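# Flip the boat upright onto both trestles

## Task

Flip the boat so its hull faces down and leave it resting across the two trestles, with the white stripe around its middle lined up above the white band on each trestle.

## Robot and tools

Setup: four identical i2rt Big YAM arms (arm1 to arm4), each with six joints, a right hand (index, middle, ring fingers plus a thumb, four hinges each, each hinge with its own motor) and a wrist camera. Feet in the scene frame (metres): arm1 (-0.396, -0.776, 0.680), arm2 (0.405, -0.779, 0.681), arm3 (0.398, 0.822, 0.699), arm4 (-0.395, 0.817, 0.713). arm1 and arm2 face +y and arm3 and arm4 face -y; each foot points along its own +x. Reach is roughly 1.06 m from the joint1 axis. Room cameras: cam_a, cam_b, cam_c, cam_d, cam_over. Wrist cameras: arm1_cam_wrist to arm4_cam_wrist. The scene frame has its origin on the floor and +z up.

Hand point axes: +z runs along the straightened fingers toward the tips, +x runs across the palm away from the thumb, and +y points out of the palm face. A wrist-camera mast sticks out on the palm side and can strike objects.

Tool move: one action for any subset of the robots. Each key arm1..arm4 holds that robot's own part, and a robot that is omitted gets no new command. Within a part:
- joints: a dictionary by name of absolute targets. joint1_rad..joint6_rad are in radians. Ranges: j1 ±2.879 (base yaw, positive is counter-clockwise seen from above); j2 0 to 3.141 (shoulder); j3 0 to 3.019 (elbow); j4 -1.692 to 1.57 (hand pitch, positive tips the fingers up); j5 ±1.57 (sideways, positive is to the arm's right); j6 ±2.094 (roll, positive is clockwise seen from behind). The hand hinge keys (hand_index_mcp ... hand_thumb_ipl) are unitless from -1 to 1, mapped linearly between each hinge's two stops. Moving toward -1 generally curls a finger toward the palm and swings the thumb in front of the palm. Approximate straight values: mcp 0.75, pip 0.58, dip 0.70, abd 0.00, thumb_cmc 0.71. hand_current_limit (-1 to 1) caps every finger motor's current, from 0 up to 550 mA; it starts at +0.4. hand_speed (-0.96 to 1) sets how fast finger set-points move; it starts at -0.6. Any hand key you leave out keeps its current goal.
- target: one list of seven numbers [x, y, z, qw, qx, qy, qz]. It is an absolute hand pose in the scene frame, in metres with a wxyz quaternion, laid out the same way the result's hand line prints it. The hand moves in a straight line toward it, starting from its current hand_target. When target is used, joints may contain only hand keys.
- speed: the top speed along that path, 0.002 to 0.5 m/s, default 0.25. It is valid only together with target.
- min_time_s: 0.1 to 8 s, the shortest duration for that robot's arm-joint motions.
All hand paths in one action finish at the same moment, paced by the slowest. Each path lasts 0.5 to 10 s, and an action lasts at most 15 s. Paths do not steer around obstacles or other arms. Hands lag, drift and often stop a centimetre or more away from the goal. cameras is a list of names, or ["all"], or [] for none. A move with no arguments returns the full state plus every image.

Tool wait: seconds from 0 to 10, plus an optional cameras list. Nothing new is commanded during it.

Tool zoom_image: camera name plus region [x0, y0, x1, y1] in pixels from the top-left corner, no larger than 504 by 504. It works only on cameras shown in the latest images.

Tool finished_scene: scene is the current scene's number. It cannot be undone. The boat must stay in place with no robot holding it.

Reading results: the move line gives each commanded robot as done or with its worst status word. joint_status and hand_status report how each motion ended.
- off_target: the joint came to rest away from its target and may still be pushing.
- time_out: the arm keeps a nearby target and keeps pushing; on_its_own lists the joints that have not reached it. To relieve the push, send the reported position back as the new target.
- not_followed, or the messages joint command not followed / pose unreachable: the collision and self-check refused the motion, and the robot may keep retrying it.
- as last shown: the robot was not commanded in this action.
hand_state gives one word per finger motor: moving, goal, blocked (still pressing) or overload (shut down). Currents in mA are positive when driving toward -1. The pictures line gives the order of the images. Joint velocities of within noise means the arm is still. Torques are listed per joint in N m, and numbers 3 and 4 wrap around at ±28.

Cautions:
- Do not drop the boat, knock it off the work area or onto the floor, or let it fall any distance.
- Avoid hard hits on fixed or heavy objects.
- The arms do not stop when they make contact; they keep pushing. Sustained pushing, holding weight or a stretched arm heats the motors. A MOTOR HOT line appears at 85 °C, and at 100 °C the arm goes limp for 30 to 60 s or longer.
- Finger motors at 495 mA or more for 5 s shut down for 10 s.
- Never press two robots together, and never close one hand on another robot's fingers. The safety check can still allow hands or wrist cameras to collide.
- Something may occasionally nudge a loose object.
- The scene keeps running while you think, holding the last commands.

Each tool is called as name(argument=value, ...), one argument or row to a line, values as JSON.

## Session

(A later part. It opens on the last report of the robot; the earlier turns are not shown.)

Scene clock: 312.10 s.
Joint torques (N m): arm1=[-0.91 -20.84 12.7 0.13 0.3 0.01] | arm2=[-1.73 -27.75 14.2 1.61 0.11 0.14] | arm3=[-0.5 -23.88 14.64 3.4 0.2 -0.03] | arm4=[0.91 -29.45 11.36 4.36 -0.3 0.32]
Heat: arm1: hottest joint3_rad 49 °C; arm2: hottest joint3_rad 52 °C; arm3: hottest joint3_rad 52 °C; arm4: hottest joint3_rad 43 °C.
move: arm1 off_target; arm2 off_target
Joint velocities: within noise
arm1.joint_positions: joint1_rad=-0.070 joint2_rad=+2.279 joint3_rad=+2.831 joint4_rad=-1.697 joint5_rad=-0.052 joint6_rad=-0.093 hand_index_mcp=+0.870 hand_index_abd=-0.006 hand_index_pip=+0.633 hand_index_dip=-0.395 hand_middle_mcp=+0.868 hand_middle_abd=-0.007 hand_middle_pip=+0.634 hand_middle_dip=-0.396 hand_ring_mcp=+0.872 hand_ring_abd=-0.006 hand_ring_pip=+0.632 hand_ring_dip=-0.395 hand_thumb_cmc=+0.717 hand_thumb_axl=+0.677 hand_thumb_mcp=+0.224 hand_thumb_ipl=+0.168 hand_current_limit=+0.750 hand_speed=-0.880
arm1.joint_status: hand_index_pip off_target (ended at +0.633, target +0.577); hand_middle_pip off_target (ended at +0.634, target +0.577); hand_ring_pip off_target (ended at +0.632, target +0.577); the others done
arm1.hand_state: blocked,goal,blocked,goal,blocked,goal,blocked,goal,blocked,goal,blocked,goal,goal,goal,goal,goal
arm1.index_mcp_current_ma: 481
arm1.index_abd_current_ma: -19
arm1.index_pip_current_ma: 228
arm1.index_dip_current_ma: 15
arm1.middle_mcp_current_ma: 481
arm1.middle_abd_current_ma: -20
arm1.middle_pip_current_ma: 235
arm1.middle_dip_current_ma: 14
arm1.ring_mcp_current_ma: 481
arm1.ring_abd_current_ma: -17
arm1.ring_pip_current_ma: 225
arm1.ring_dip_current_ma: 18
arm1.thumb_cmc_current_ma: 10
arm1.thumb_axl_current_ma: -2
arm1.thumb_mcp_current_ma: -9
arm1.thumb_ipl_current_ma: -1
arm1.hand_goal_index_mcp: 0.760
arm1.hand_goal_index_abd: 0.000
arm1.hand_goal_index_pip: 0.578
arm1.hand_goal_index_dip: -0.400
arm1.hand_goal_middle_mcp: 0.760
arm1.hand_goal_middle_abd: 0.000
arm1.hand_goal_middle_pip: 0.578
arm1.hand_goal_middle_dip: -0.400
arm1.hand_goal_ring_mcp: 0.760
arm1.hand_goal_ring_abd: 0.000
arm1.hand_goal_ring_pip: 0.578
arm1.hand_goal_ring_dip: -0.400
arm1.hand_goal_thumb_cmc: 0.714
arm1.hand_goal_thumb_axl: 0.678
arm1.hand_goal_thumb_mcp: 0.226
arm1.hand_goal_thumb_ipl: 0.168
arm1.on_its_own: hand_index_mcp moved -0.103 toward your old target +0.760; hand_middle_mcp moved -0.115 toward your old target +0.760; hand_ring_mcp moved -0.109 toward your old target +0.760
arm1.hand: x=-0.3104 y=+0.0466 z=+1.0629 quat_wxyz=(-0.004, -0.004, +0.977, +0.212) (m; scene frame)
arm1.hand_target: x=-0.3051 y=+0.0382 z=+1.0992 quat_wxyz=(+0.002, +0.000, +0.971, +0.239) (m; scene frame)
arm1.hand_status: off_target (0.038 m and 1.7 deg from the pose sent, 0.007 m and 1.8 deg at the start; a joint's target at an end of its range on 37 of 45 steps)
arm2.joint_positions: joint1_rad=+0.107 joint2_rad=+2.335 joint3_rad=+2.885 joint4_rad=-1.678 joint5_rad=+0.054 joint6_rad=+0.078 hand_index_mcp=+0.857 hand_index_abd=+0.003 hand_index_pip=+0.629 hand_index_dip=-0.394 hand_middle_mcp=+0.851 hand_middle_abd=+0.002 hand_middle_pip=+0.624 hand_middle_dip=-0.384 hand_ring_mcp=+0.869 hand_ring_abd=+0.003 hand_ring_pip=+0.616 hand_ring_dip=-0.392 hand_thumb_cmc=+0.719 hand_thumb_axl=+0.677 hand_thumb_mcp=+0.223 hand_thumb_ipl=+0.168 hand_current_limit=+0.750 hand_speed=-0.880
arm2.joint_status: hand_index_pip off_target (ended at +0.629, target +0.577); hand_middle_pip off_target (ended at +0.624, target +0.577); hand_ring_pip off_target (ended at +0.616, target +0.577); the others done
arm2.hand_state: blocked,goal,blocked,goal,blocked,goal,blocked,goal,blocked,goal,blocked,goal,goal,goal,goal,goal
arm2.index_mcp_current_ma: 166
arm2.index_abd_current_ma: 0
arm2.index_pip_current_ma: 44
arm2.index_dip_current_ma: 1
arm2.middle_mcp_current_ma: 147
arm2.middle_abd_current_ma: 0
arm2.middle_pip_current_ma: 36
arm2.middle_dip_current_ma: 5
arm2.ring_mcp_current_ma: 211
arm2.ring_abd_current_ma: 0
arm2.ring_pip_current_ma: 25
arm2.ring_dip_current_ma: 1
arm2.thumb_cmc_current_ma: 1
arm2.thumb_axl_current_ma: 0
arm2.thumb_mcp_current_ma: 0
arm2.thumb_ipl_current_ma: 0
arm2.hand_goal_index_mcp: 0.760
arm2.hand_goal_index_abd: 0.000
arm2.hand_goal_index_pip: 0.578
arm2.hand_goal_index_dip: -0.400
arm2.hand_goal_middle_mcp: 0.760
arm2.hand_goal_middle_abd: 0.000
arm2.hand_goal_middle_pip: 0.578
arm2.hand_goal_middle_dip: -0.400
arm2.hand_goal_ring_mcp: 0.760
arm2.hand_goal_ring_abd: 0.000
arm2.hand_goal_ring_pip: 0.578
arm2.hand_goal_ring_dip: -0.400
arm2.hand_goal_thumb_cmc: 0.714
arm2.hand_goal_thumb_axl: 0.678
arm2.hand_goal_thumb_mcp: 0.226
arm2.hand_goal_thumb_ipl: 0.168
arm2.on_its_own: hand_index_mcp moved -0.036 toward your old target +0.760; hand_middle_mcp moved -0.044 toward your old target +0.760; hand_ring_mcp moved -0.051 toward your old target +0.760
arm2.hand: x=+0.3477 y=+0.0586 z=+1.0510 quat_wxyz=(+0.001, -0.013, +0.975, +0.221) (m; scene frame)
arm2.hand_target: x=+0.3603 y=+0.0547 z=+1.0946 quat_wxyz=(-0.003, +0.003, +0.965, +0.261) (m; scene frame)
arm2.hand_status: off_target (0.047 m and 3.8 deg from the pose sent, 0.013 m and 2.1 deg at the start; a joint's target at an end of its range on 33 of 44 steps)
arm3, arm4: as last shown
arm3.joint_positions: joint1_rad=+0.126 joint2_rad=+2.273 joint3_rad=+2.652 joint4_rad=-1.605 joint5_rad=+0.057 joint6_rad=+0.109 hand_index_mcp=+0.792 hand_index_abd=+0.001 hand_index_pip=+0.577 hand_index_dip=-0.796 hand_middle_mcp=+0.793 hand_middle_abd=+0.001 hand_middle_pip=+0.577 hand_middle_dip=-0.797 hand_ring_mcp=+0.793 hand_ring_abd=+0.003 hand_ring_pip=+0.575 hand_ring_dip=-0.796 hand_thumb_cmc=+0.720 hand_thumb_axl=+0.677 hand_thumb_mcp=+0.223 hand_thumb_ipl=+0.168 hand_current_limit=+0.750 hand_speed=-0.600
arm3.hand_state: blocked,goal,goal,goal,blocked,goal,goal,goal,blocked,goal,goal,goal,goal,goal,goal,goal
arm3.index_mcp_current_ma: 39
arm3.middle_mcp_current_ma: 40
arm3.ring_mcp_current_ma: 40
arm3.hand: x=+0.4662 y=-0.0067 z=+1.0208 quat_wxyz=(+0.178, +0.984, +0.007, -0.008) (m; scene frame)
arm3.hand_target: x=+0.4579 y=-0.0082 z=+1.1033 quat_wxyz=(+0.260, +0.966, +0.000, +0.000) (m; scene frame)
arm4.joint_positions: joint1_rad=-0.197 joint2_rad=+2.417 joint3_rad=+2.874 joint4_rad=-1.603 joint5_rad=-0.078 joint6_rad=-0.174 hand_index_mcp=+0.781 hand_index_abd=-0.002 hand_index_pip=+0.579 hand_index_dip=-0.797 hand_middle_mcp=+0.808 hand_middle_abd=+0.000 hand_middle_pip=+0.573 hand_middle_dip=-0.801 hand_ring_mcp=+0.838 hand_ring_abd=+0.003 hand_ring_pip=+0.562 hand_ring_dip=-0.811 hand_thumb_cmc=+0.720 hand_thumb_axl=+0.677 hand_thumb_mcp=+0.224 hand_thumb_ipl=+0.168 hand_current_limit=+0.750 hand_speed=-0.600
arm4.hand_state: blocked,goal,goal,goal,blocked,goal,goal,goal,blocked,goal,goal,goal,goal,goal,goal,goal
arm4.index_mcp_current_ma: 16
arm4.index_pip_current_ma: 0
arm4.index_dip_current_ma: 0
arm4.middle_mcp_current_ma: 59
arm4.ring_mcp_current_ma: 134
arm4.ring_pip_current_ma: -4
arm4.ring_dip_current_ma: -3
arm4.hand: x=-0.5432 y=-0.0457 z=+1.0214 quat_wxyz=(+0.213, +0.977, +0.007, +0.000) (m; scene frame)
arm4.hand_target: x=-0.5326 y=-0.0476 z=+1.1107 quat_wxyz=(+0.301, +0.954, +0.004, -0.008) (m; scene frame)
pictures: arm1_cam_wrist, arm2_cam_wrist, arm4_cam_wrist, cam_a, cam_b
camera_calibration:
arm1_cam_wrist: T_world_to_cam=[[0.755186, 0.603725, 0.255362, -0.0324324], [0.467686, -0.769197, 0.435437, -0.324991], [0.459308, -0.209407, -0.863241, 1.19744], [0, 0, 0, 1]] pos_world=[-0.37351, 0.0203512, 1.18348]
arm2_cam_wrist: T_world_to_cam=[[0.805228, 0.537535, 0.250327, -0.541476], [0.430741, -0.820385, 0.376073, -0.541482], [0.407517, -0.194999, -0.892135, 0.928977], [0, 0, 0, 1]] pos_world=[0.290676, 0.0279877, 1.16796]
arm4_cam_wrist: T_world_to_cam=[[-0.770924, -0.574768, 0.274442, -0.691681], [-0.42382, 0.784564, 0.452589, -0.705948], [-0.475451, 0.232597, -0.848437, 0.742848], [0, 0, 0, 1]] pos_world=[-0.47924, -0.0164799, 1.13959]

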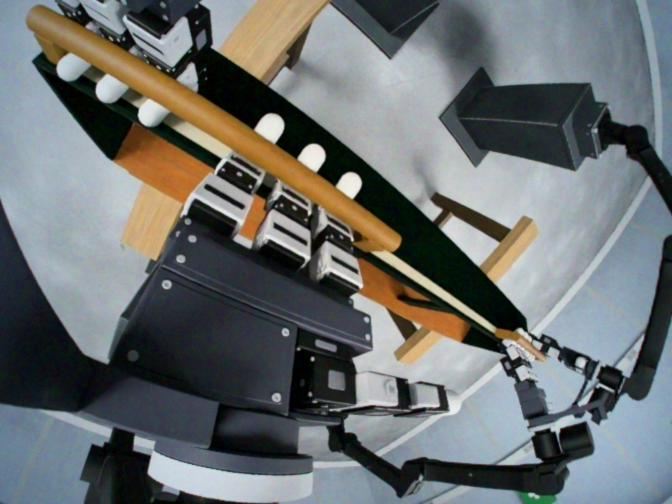

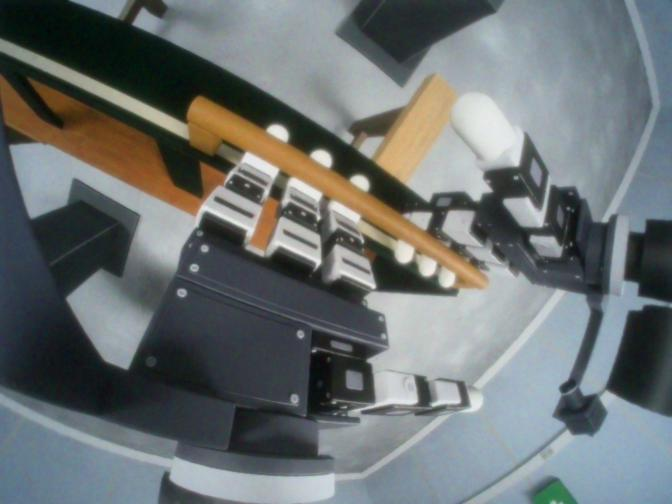

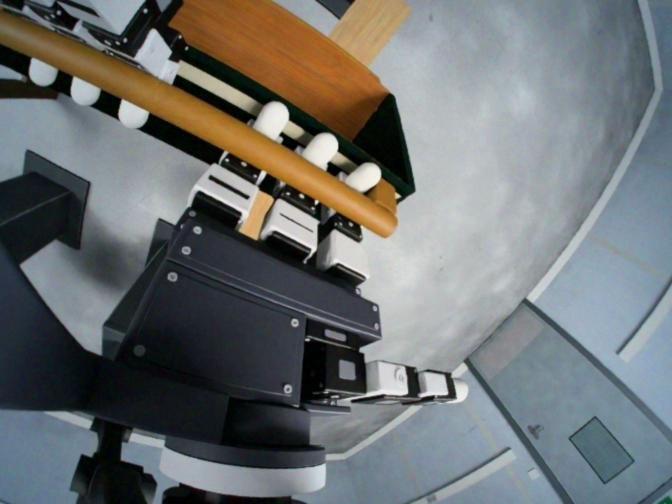

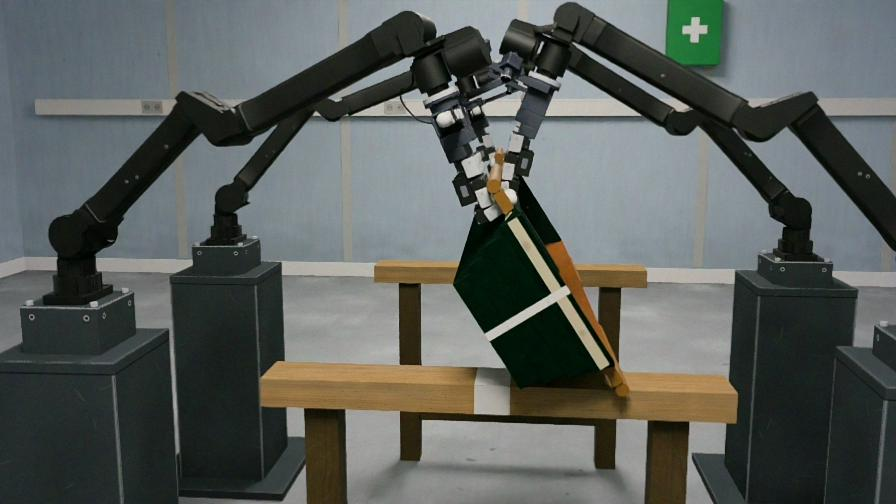

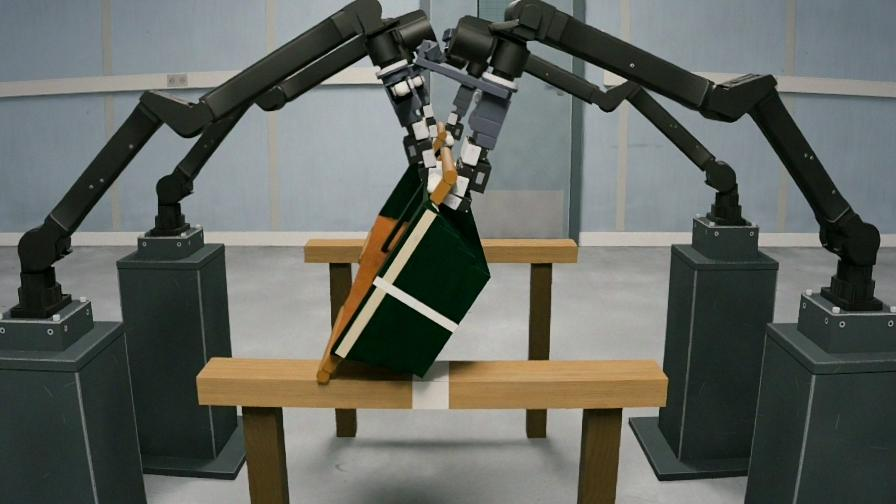

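move(
  arm1={"target": [-0.305, 0.040, 1.082, 0, 0, 0.9744, 0.2250], "speed": 0.05, "joints": {"hand_index_mcp": 0.9, "hand_middle_mcp": 0.9, "hand_ring_mcp": 0.9, "hand_index_dip": 0.03, "hand_middle_dip": 0.03, "hand_ring_dip": 0.03}},
  arm2={"target": [0.36, 0.052, 1.072, 0, 0, 0.9681, 0.2504], "speed": 0.05, "joints": {"hand_index_mcp": 0.9, "hand_middle_mcp": 0.9, "hand_ring_mcp": 0.9, "hand_index_dip": 0.03, "hand_middle_dip": 0.03, "hand_ring_dip": 0.03}},
  cameras=["arm1_cam_wrist", "arm2_cam_wrist", "arm3_cam_wrist", "arm4_cam_wrist", "cam_a", "cam_b", "cam_d"],
)

zoom_image(
  camera="cam_a",
  region=[440, 100, 600, 260],
)

zoom_image(
  camera="cam_b",
  region=[380, 100, 540, 260],
)

Scene clock: 316.87 s.
Joint torques (N m): arm1=[-1.03 -22.71 9.42 1.39 0.11 0.02] | arm2=[-1.85 -27.58 11.26 2.14 0.23 0.11] | arm3=[-0.79 -26.58 14.72 3.18 0.31 -0.01] | arm4=[0.73 -31.79 11.34 4.21 -0.35 0.27]
Heat: arm1: hottest joint3_rad 49 °C; arm2: hottest joint3_rad 51 °C; arm3: hottest joint3_rad 52 °C; arm4: hottest joint3_rad 43 °C.
move: arm1 off_target; arm2 off_target
Joint velocities: within noise
arm1.joint_positions: joint1_rad=-0.070 joint2_rad=+2.268 joint3_rad=+2.767 joint4_rad=-1.697 joint5_rad=-0.046 joint6_rad=-0.093 hand_index_mcp=+0.915 hand_index_abd=-0.003 hand_index_pip=+0.588 hand_index_dip=+0.028 hand_middle_mcp=+0.915 hand_middle_abd=-0.003 hand_middle_pip=+0.587 hand_middle_dip=+0.028 hand_ring_mcp=+0.915 hand_ring_abd=-0.003 hand_ring_pip=+0.586 hand_ring_dip=+0.028 hand_thumb_cmc=+0.717 hand_thumb_axl=+0.677 hand_thumb_mcp=+0.223 hand_thumb_ipl=+0.168 hand_current_limit=+0.750 hand_speed=-0.880
arm1.joint_status: all done
arm1.hand_state: goal,goal,goal,goal,goal,goal,goal,goal,goal,goal,goal,goal,goal,goal,goal,goal
arm1.index_mcp_current_ma: 60
arm1.index_abd_current_ma: -7
arm1.index_pip_current_ma: 35
arm1.index_dip_current_ma: -5
arm1.middle_mcp_current_ma: 59
arm1.middle_abd_current_ma: -7
arm1.middle_pip_current_ma: 30
arm1.middle_dip_current_ma: -6
arm1.ring_mcp_current_ma: 57
arm1.ring_abd_current_ma: -7
arm1.ring_pip_current_ma: 26
arm1.ring_dip_current_ma: -7
arm1.thumb_cmc_current_ma: 10
arm1.thumb_axl_current_ma: -2
arm1.thumb_mcp_current_ma: -10
arm1.thumb_ipl_current_ma: -1
arm1.hand_goal_index_mcp: 0.900
arm1.hand_goal_index_abd: 0.000
arm1.hand_goal_index_pip: 0.578
arm1.hand_goal_index_dip: 0.030
arm1.hand_goal_middle_mcp: 0.900
arm1.hand_goal_middle_abd: 0.000
arm1.hand_goal_middle_pip: 0.578
arm1.hand_goal_middle_dip: 0.030
arm1.hand_goal_ring_mcp: 0.900
arm1.hand_goal_ring_abd: 0.000
arm1.hand_goal_ring_pip: 0.578
arm1.hand_goal_ring_dip: 0.030
arm1.hand_goal_thumb_cmc: 0.714
arm1.hand_goal_thumb_axl: 0.678
arm1.hand_goal_thumb_mcp: 0.226
arm1.hand_goal_thumb_ipl: 0.168
arm1.on_its_own: hand_index_pip moved -0.045 to your old target +0.577; hand_middle_pip moved -0.048 to your old target +0.577; hand_ring_pip moved -0.046 to your old target +0.577
arm1.hand: x=-0.3096 y=+0.0437 z=+1.0388 quat_wxyz=(-0.004, -0.003, +0.983, +0.185) (m; scene frame)
arm1.hand_target: x=-0.3048 y=+0.0385 z=+1.0813 quat_wxyz=(+0.001, +0.000, +0.975, +0.224) (m; scene frame)
arm1.hand_status: off_target (0.044 m and 4.7 deg from the pose sent, 0.021 m and 1.7 deg at the start)
arm2.joint_positions: joint1_rad=+0.107 joint2_rad=+2.216 joint3_rad=+2.623 joint4_rad=-1.538 joint5_rad=+0.051 joint6_rad=+0.078 hand_index_mcp=+0.906 hand_index_abd=+0.001 hand_index_pip=+0.582 hand_index_dip=+0.027 hand_middle_mcp=+0.905 hand_middle_abd=+0.002 hand_middle_pip=+0.585 hand_middle_dip=+0.030 hand_ring_mcp=+0.906 hand_ring_abd=+0.002 hand_ring_pip=+0.586 hand_ring_dip=+0.034 hand_thumb_cmc=+0.719 hand_thumb_axl=+0.677 hand_thumb_mcp=+0.223 hand_thumb_ipl=+0.168 hand_current_limit=+0.750 hand_speed=-0.880
arm2.joint_status: all done
arm2.hand_state: goal,goal,goal,goal,goal,goal,goal,goal,goal,goal,goal,goal,goal,goal,goal,goal
arm2.index_mcp_current_ma: 1
arm2.index_abd_current_ma: 0
arm2.index_pip_current_ma: 0
arm2.index_dip_current_ma: 0
arm2.middle_mcp_current_ma: 1
arm2.middle_abd_current_ma: 0
arm2.middle_pip_current_ma: 1
arm2.middle_dip_current_ma: 0
arm2.ring_mcp_current_ma: 1
arm2.ring_abd_current_ma: 0
arm2.ring_pip_current_ma: 1
arm2.ring_dip_current_ma: 0
arm2.thumb_cmc_current_ma: 1
arm2.thumb_axl_current_ma: 0
arm2.thumb_mcp_current_ma: 0
arm2.thumb_ipl_current_ma: 0
arm2.hand_goal_index_mcp: 0.900
arm2.hand_goal_index_abd: 0.000
arm2.hand_goal_index_pip: 0.578
arm2.hand_goal_index_dip: 0.030
arm2.hand_goal_middle_mcp: 0.900
arm2.hand_goal_middle_abd: 0.000
arm2.hand_goal_middle_pip: 0.578
arm2.hand_goal_middle_dip: 0.030
arm2.hand_goal_ring_mcp: 0.900
arm2.hand_goal_ring_abd: 0.000
arm2.hand_goal_ring_pip: 0.578
arm2.hand_goal_ring_dip: 0.030
arm2.hand_goal_thumb_cmc: 0.714
arm2.hand_goal_thumb_axl: 0.678
arm2.hand_goal_thumb_mcp: 0.226
arm2.hand_goal_thumb_ipl: 0.168
arm2.on_its_own: hand_index_pip moved -0.047 to your old target +0.577; hand_middle_pip moved -0.039 to your old target +0.577; hand_ring_pip moved -0.030 to your old target +0.577
arm2.hand: x=+0.3476 y=+0.0541 z=+1.0366 quat_wxyz=(+0.000, -0.013, +0.976, +0.218) (m; scene frame)
arm2.hand_target: x=+0.3592 y=+0.0510 z=+1.0717 quat_wxyz=(-0.002, -0.001, +0.968, +0.250) (m; scene frame)
arm2.hand_status: off_target (0.038 m and 4.0 deg from the pose sent, 0.025 m and 3.8 deg at the start)
arm3, arm4: as last shown
arm3.joint_positions: joint1_rad=+0.126 joint2_rad=+2.294 joint3_rad=+2.652 joint4_rad=-1.600 joint5_rad=+0.054 joint6_rad=+0.103 hand_index_mcp=+0.784 hand_index_abd=+0.001 hand_index_pip=+0.592 hand_index_dip=-0.774 hand_middle_mcp=+0.783 hand_middle_abd=+0.000 hand_middle_pip=+0.581 hand_middle_dip=-0.794 hand_ring_mcp=+0.781 hand_ring_abd=+0.002 hand_ring_pip=+0.576 hand_ring_dip=-0.796 hand_thumb_cmc=+0.719 hand_thumb_axl=+0.677 hand_thumb_mcp=+0.223 hand_thumb_ipl=+0.168 hand_current_limit=+0.750 hand_speed=-0.600
arm3.hand_state: blocked,goal,goal,blocked,blocked,goal,goal,goal,blocked,goal,goal,goal,goal,goal,goal,goal
arm3.index_mcp_current_ma: 26
arm3.index_pip_current_ma: 8
arm3.index_dip_current_ma: 18
arm3.middle_mcp_current_ma: 25
arm3.middle_pip_current_ma: 1
arm3.middle_dip_current_ma: 1
arm3.ring_mcp_current_ma: 22
arm3.hand: x=+0.4678 y=-0.0114 z=+1.0047 quat_wxyz=(+0.170, +0.985, +0.010, -0.008) (m; scene frame)
arm3.hand_target: x=+0.4583 y=-0.0086 z=+1.1035 quat_wxyz=(+0.260, +0.966, +0.003, -0.001) (m; scene frame)
arm4.joint_positions: joint1_rad=-0.197 joint2_rad=+2.433 joint3_rad=+2.874 joint4_rad=-1.597 joint5_rad=-0.078 joint6_rad=-0.172 hand_index_mcp=+0.781 hand_index_abd=-0.001 hand_index_pip=+0.592 hand_index_dip=-0.783 hand_middle_mcp=+0.806 hand_middle_abd=+0.002 hand_middle_pip=+0.583 hand_middle_dip=-0.795 hand_ring_mcp=+0.832 hand_ring_abd=+0.002 hand_ring_pip=+0.580 hand_ring_dip=-0.802 hand_thumb_cmc=+0.720 hand_thumb_axl=+0.677 hand_thumb_mcp=+0.223 hand_thumb_ipl=+0.168 hand_current_limit=+0.750 hand_speed=-0.600
arm4.index_pip_current_ma: 5
arm4.index_dip_current_ma: 6
arm4.middle_mcp_current_ma: 56
arm4.middle_pip_current_ma: 1
arm4.middle_dip_current_ma: 1
arm4.ring_mcp_current_ma: 117
arm4.ring_pip_current_ma: 0
arm4.ring_dip_current_ma: 0
arm4.hand: x=-0.5437 y=-0.0496 z=+1.0088 quat_wxyz=(+0.209, +0.978, +0.006, +0.001) (m; scene frame)
arm4.hand_target: x=-0.5328 y=-0.0475 z=+1.1106 quat_wxyz=(+0.301, +0.954, +0.003, -0.008) (m; scene frame)
pictures: arm1_cam_wrist, arm2_cam_wrist, arm3_cam_wrist, arm4_cam_wrist, cam_a, cam_b, cam_d
camera_calibration:
arm1_cam_wrist: T_world_to_cam=[[0.756588, 0.614831, 0.222614, 0.00880935], [0.465691, -0.745632, 0.476618, -0.36144], [0.459027, -0.256934, -0.850458, 1.16435], [0, 0, 0, 1]] pos_world=[-0.372812, 0.0242427, 1.16053]
arm2_cam_wrist: T_world_to_cam=[[0.805064, 0.53977, 0.246007, -0.530962], [0.432735, -0.818071, 0.378815, -0.543352], [0.405724, -0.198514, -0.892177, 0.916186], [0, 0, 0, 1]] pos_world=[0.290867, 0.0239727, 1.15385]
arm3_cam_wrist: T_world_to_cam=[[-0.757245, -0.623312, 0.195095, 0.188951], [-0.464864, 0.724183, 0.509372, -0.329146], [-0.458782, 0.295027, -0.83814, 1.1816], [0, 0, 0, 1]] pos_world=[0.532171, 0.00753366, 1.12114]
arm4_cam_wrist: T_world_to_cam=[[-0.772165, -0.576591, 0.267029, -0.684195], [-0.424105, 0.780592, 0.459141, -0.704411], [-0.473177, 0.241284, -0.847281, 0.733366], [0, 0, 0, 1]] pos_world=[-0.480043, -0.0215926, 1.12749]

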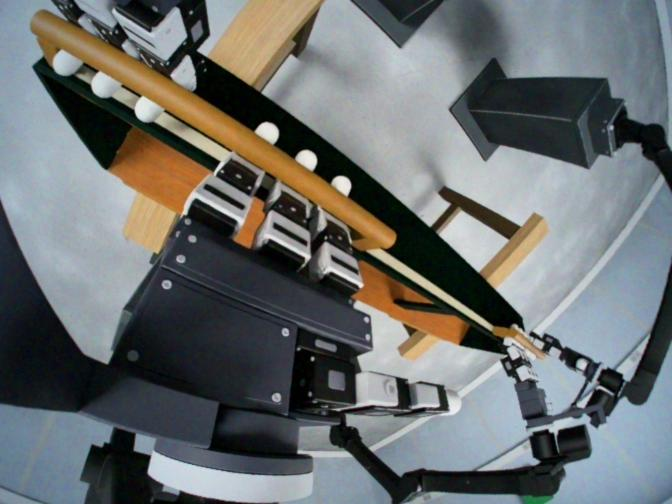

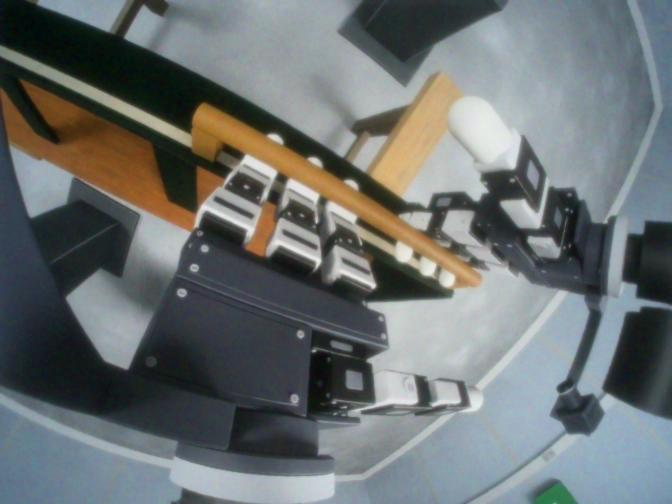

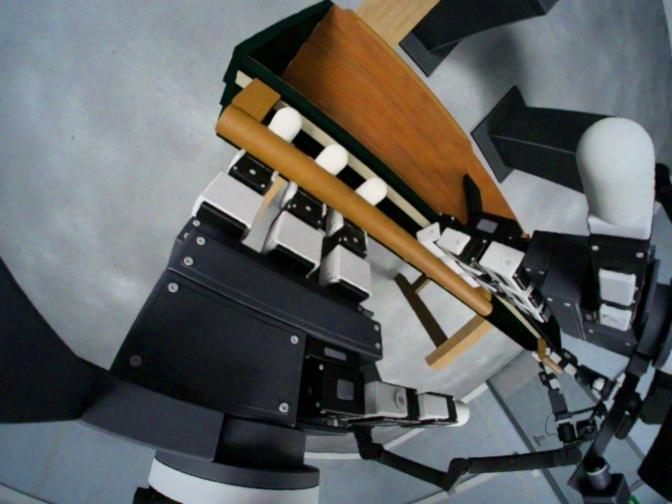

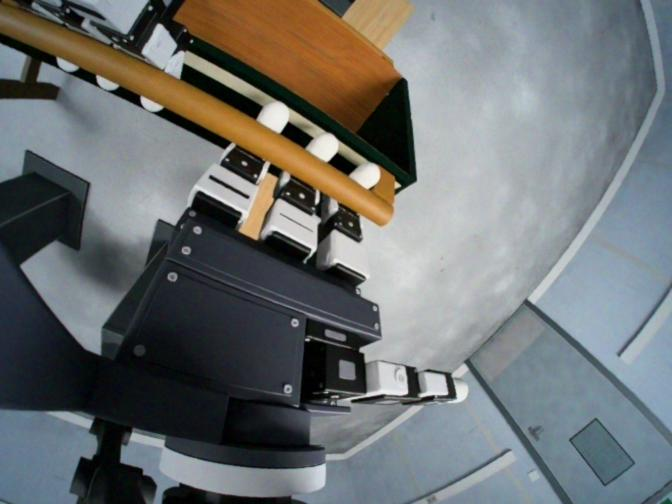

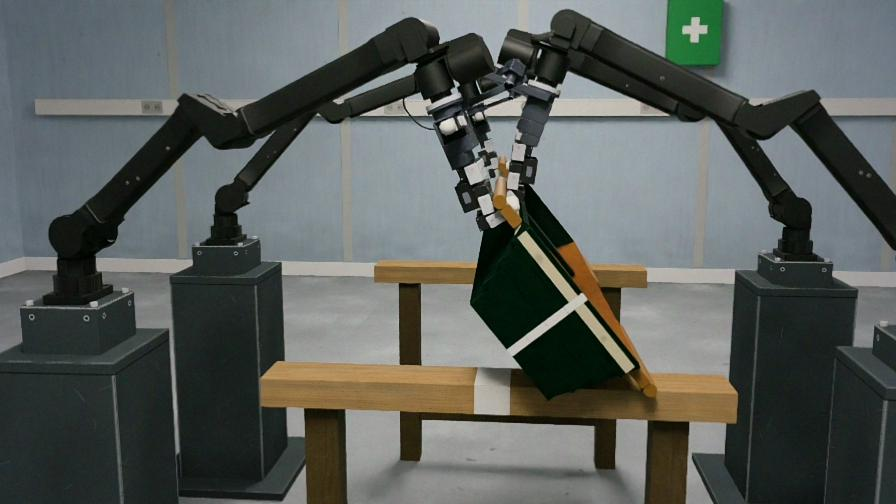

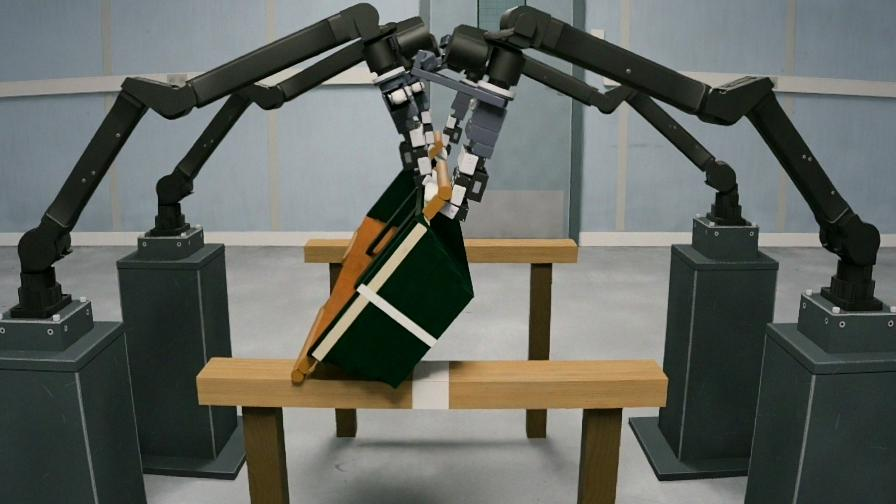

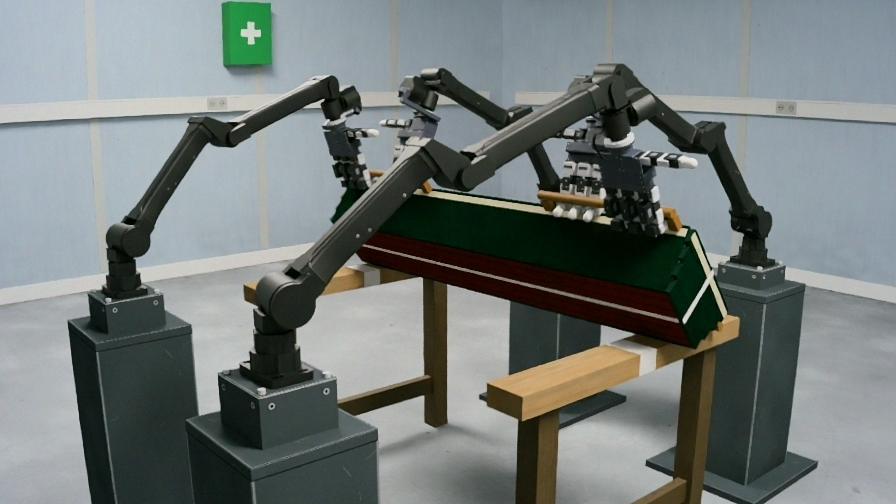

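Scaled by 3.150 from the camera's 896x504 image, which has a finer 1280x720 frame.

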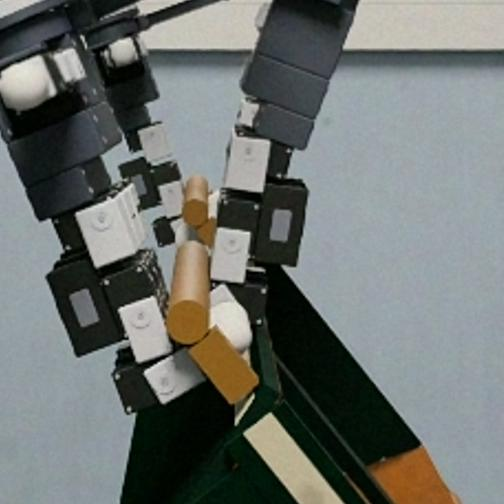

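Scaled by 3.150 from the camera's 896x504 image, which has a finer 1280x720 frame.

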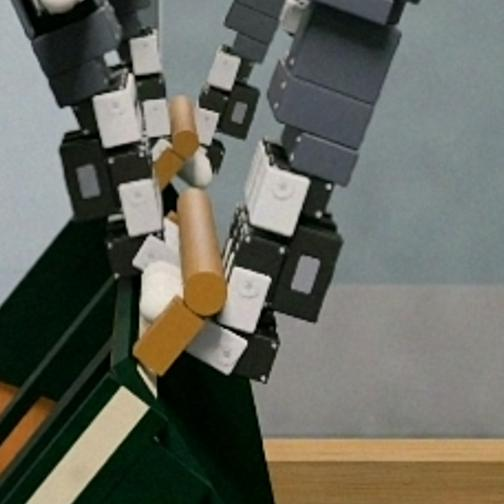

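move(
  arm1={"target": [-0.305, -0.050, 1.125, 0, 0, 0.9744, 0.2250], "speed": 0.1},
  arm2={"target": [0.36, -0.040, 1.125, 0, 0, 0.9681, 0.2504], "speed": 0.1},
  cameras=["arm1_cam_wrist", "arm2_cam_wrist", "cam_a", "cam_b"],
)

Scene clock: 320.37 s.
Joint torques (N m): arm1=[-1.26 -17.61 9.42 1.25 -0.08 -0.12] | arm2=[-0.5 -21.25 10.54 1.85 0.36 0.23] | arm3=[-1.08 -25.88 14.83 3.21 0.29 -0.03] | arm4=[0.32 -31.21 11.3 4.01 -0.3 0.3]
Heat: arm1: hottest joint3_rad 48 °C; arm2: hottest joint3_rad 50 °C; arm3: hottest joint3_rad 53 °C; arm4: hottest joint3_rad 44 °C.
move: arm1 off_target; arm2 done
Joint velocities: within noise
arm1.joint_positions: joint1_rad=-0.083 joint2_rad=+1.890 joint3_rad=+2.290 joint4_rad=-1.570 joint5_rad=-0.054 joint6_rad=-0.093 hand_index_mcp=+0.903 hand_index_abd=-0.003 hand_index_pip=+0.581 hand_index_dip=+0.029 hand_middle_mcp=+0.903 hand_middle_abd=-0.003 hand_middle_pip=+0.581 hand_middle_dip=+0.030 hand_ring_mcp=+0.903 hand_ring_abd=-0.003 hand_ring_pip=+0.581 hand_ring_dip=+0.030 hand_thumb_cmc=+0.717 hand_thumb_axl=+0.677 hand_thumb_mcp=+0.223 hand_thumb_ipl=+0.168 hand_current_limit=+0.750 hand_speed=-0.880
arm1.joint_status: not commanded
arm1.hand_state: goal,goal,goal,goal,goal,goal,goal,goal,goal,goal,goal,goal,goal,goal,goal,goal
arm1.index_mcp_current_ma: 9
arm1.index_abd_current_ma: -7
arm1.index_pip_current_ma: 11
arm1.index_dip_current_ma: -1
arm1.middle_mcp_current_ma: 10
arm1.middle_abd_current_ma: -7
arm1.middle_pip_current_ma: 10
arm1.middle_dip_current_ma: -1
arm1.ring_mcp_current_ma: 10
arm1.ring_abd_current_ma: -7
arm1.ring_pip_current_ma: 10
arm1.ring_dip_current_ma: 0
arm1.thumb_cmc_current_ma: 10
arm1.thumb_axl_current_ma: -2
arm1.thumb_mcp_current_ma: -10
arm1.thumb_ipl_current_ma: -1
arm1.hand_goal_index_mcp: 0.900
arm1.hand_goal_index_abd: 0.000
arm1.hand_goal_index_pip: 0.578
arm1.hand_goal_index_dip: 0.030
arm1.hand_goal_middle_mcp: 0.900
arm1.hand_goal_middle_abd: 0.000
arm1.hand_goal_middle_pip: 0.578
arm1.hand_goal_middle_dip: 0.030
arm1.hand_goal_ring_mcp: 0.900
arm1.hand_goal_ring_abd: 0.000
arm1.hand_goal_ring_pip: 0.578
arm1.hand_goal_ring_dip: 0.030
arm1.hand_goal_thumb_cmc: 0.714
arm1.hand_goal_thumb_axl: 0.678
arm1.hand_goal_thumb_mcp: 0.226
arm1.hand_goal_thumb_ipl: 0.168
arm1.hand: x=-0.3103 y=-0.0467 z=+1.1022 quat_wxyz=(-0.005, +0.003, +0.980, +0.200) (m; scene frame)
arm1.hand_target: x=-0.3056 y=-0.0502 z=+1.1254 quat_wxyz=(-0.001, +0.000, +0.974, +0.226) (m; scene frame)
arm1.hand_status: off_target (0.024 m and 3.0 deg from the pose sent, 0.127 m and 4.7 deg at the start)
arm2.joint_positions: joint1_rad=+0.107 joint2_rad=+1.872 joint3_rad=+2.260 joint4_rad=-1.478 joint5_rad=+0.061 joint6_rad=+0.078 hand_index_mcp=+0.905 hand_index_abd=+0.001 hand_index_pip=+0.582 hand_index_dip=+0.031 hand_middle_mcp=+0.905 hand_middle_abd=+0.002 hand_middle_pip=+0.582 hand_middle_dip=+0.033 hand_ring_mcp=+0.905 hand_ring_abd=+0.002 hand_ring_pip=+0.582 hand_ring_dip=+0.034 hand_thumb_cmc=+0.719 hand_thumb_axl=+0.677 hand_thumb_mcp=+0.223 hand_thumb_ipl=+0.168 hand_current_limit=+0.750 hand_speed=-0.880
arm2.joint_status: not commanded
arm2.hand_state: goal,goal,goal,goal,goal,goal,goal,goal,goal,goal,goal,goal,goal,goal,goal,goal
arm2.index_mcp_current_ma: 1
arm2.index_abd_current_ma: 0
arm2.index_pip_current_ma: 0
arm2.index_dip_current_ma: 0
arm2.middle_mcp_current_ma: 0
arm2.middle_abd_current_ma: 0
arm2.middle_pip_current_ma: 0
arm2.middle_dip_current_ma: 0
arm2.ring_mcp_current_ma: 1
arm2.ring_abd_current_ma: 0
arm2.ring_pip_current_ma: 0
arm2.ring_dip_current_ma: 0
arm2.thumb_cmc_current_ma: 1
arm2.thumb_axl_current_ma: 0
arm2.thumb_mcp_current_ma: 0
arm2.thumb_ipl_current_ma: 0
arm2.hand_goal_index_mcp: 0.900
arm2.hand_goal_index_abd: 0.000
arm2.hand_goal_index_pip: 0.578
arm2.hand_goal_index_dip: 0.030
arm2.hand_goal_middle_mcp: 0.900
arm2.hand_goal_middle_abd: 0.000
arm2.hand_goal_middle_pip: 0.578
arm2.hand_goal_middle_dip: 0.030
arm2.hand_goal_ring_mcp: 0.900
arm2.hand_goal_ring_abd: 0.000
arm2.hand_goal_ring_pip: 0.578
arm2.hand_goal_ring_dip: 0.030
arm2.hand_goal_thumb_cmc: 0.714
arm2.hand_goal_thumb_axl: 0.678
arm2.hand_goal_thumb_mcp: 0.226
arm2.hand_goal_thumb_ipl: 0.168
arm2.hand: x=+0.3610 y=-0.0397 z=+1.1184 quat_wxyz=(+0.002, -0.011, +0.971, +0.239) (m; scene frame)
arm2.hand_target: x=+0.3599 y=-0.0399 z=+1.1248 quat_wxyz=(+0.000, -0.001, +0.968, +0.250) (m; scene frame)
arm2.hand_status: done (0.007 m and 1.8 deg from the pose sent, 0.130 m and 4.0 deg at the start)
arm3, arm4: as last shown
pictures: arm1_cam_wrist, arm2_cam_wrist, cam_a, cam_b
camera_calibration:
arm1_cam_wrist: T_world_to_cam=[[0.763604, 0.600214, 0.238014, 0.035344], [0.459922, -0.764341, 0.451945, -0.434229], [0.453188, -0.235639, -0.859706, 1.20468], [0, 0, 0, 1]] pos_world=[-0.373223, -0.0692436, 1.22351]
arm2_cam_wrist: T_world_to_cam=[[0.806587, 0.525064, 0.271523, -0.540866], [0.427867, -0.83553, 0.344703, -0.617599], [0.407857, -0.161857, -0.898585, 0.972958], [0, 0, 0, 1]] pos_world=[0.303678, -0.074553, 1.23403]

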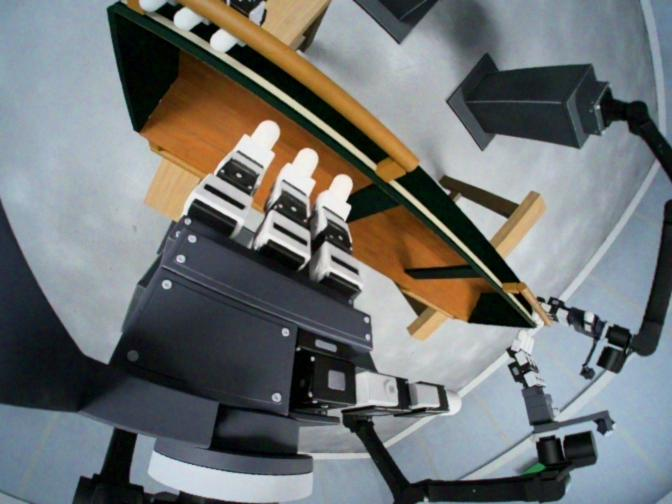

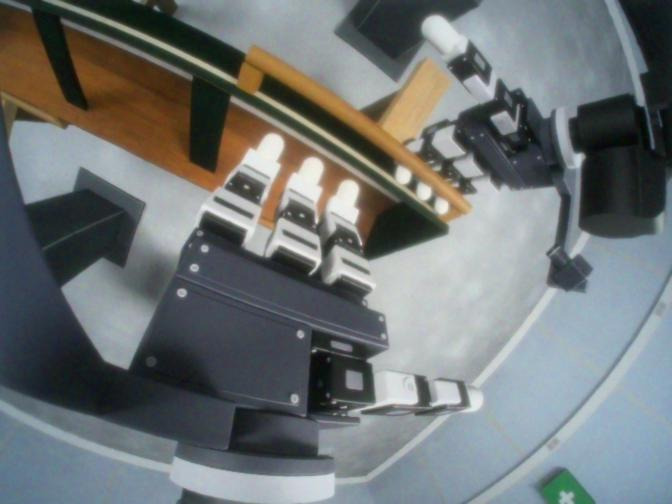

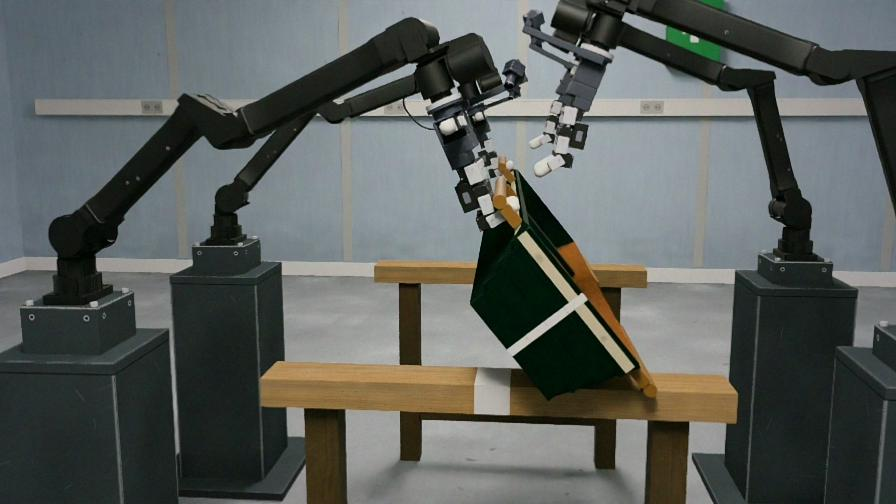

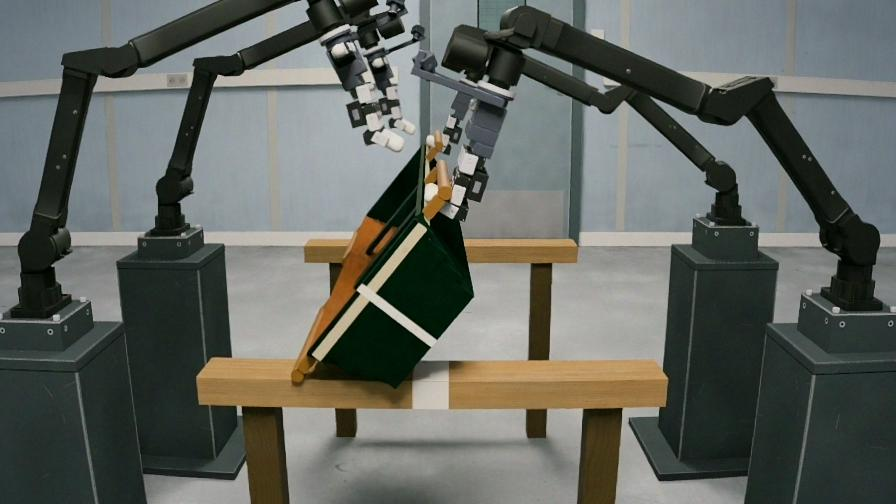

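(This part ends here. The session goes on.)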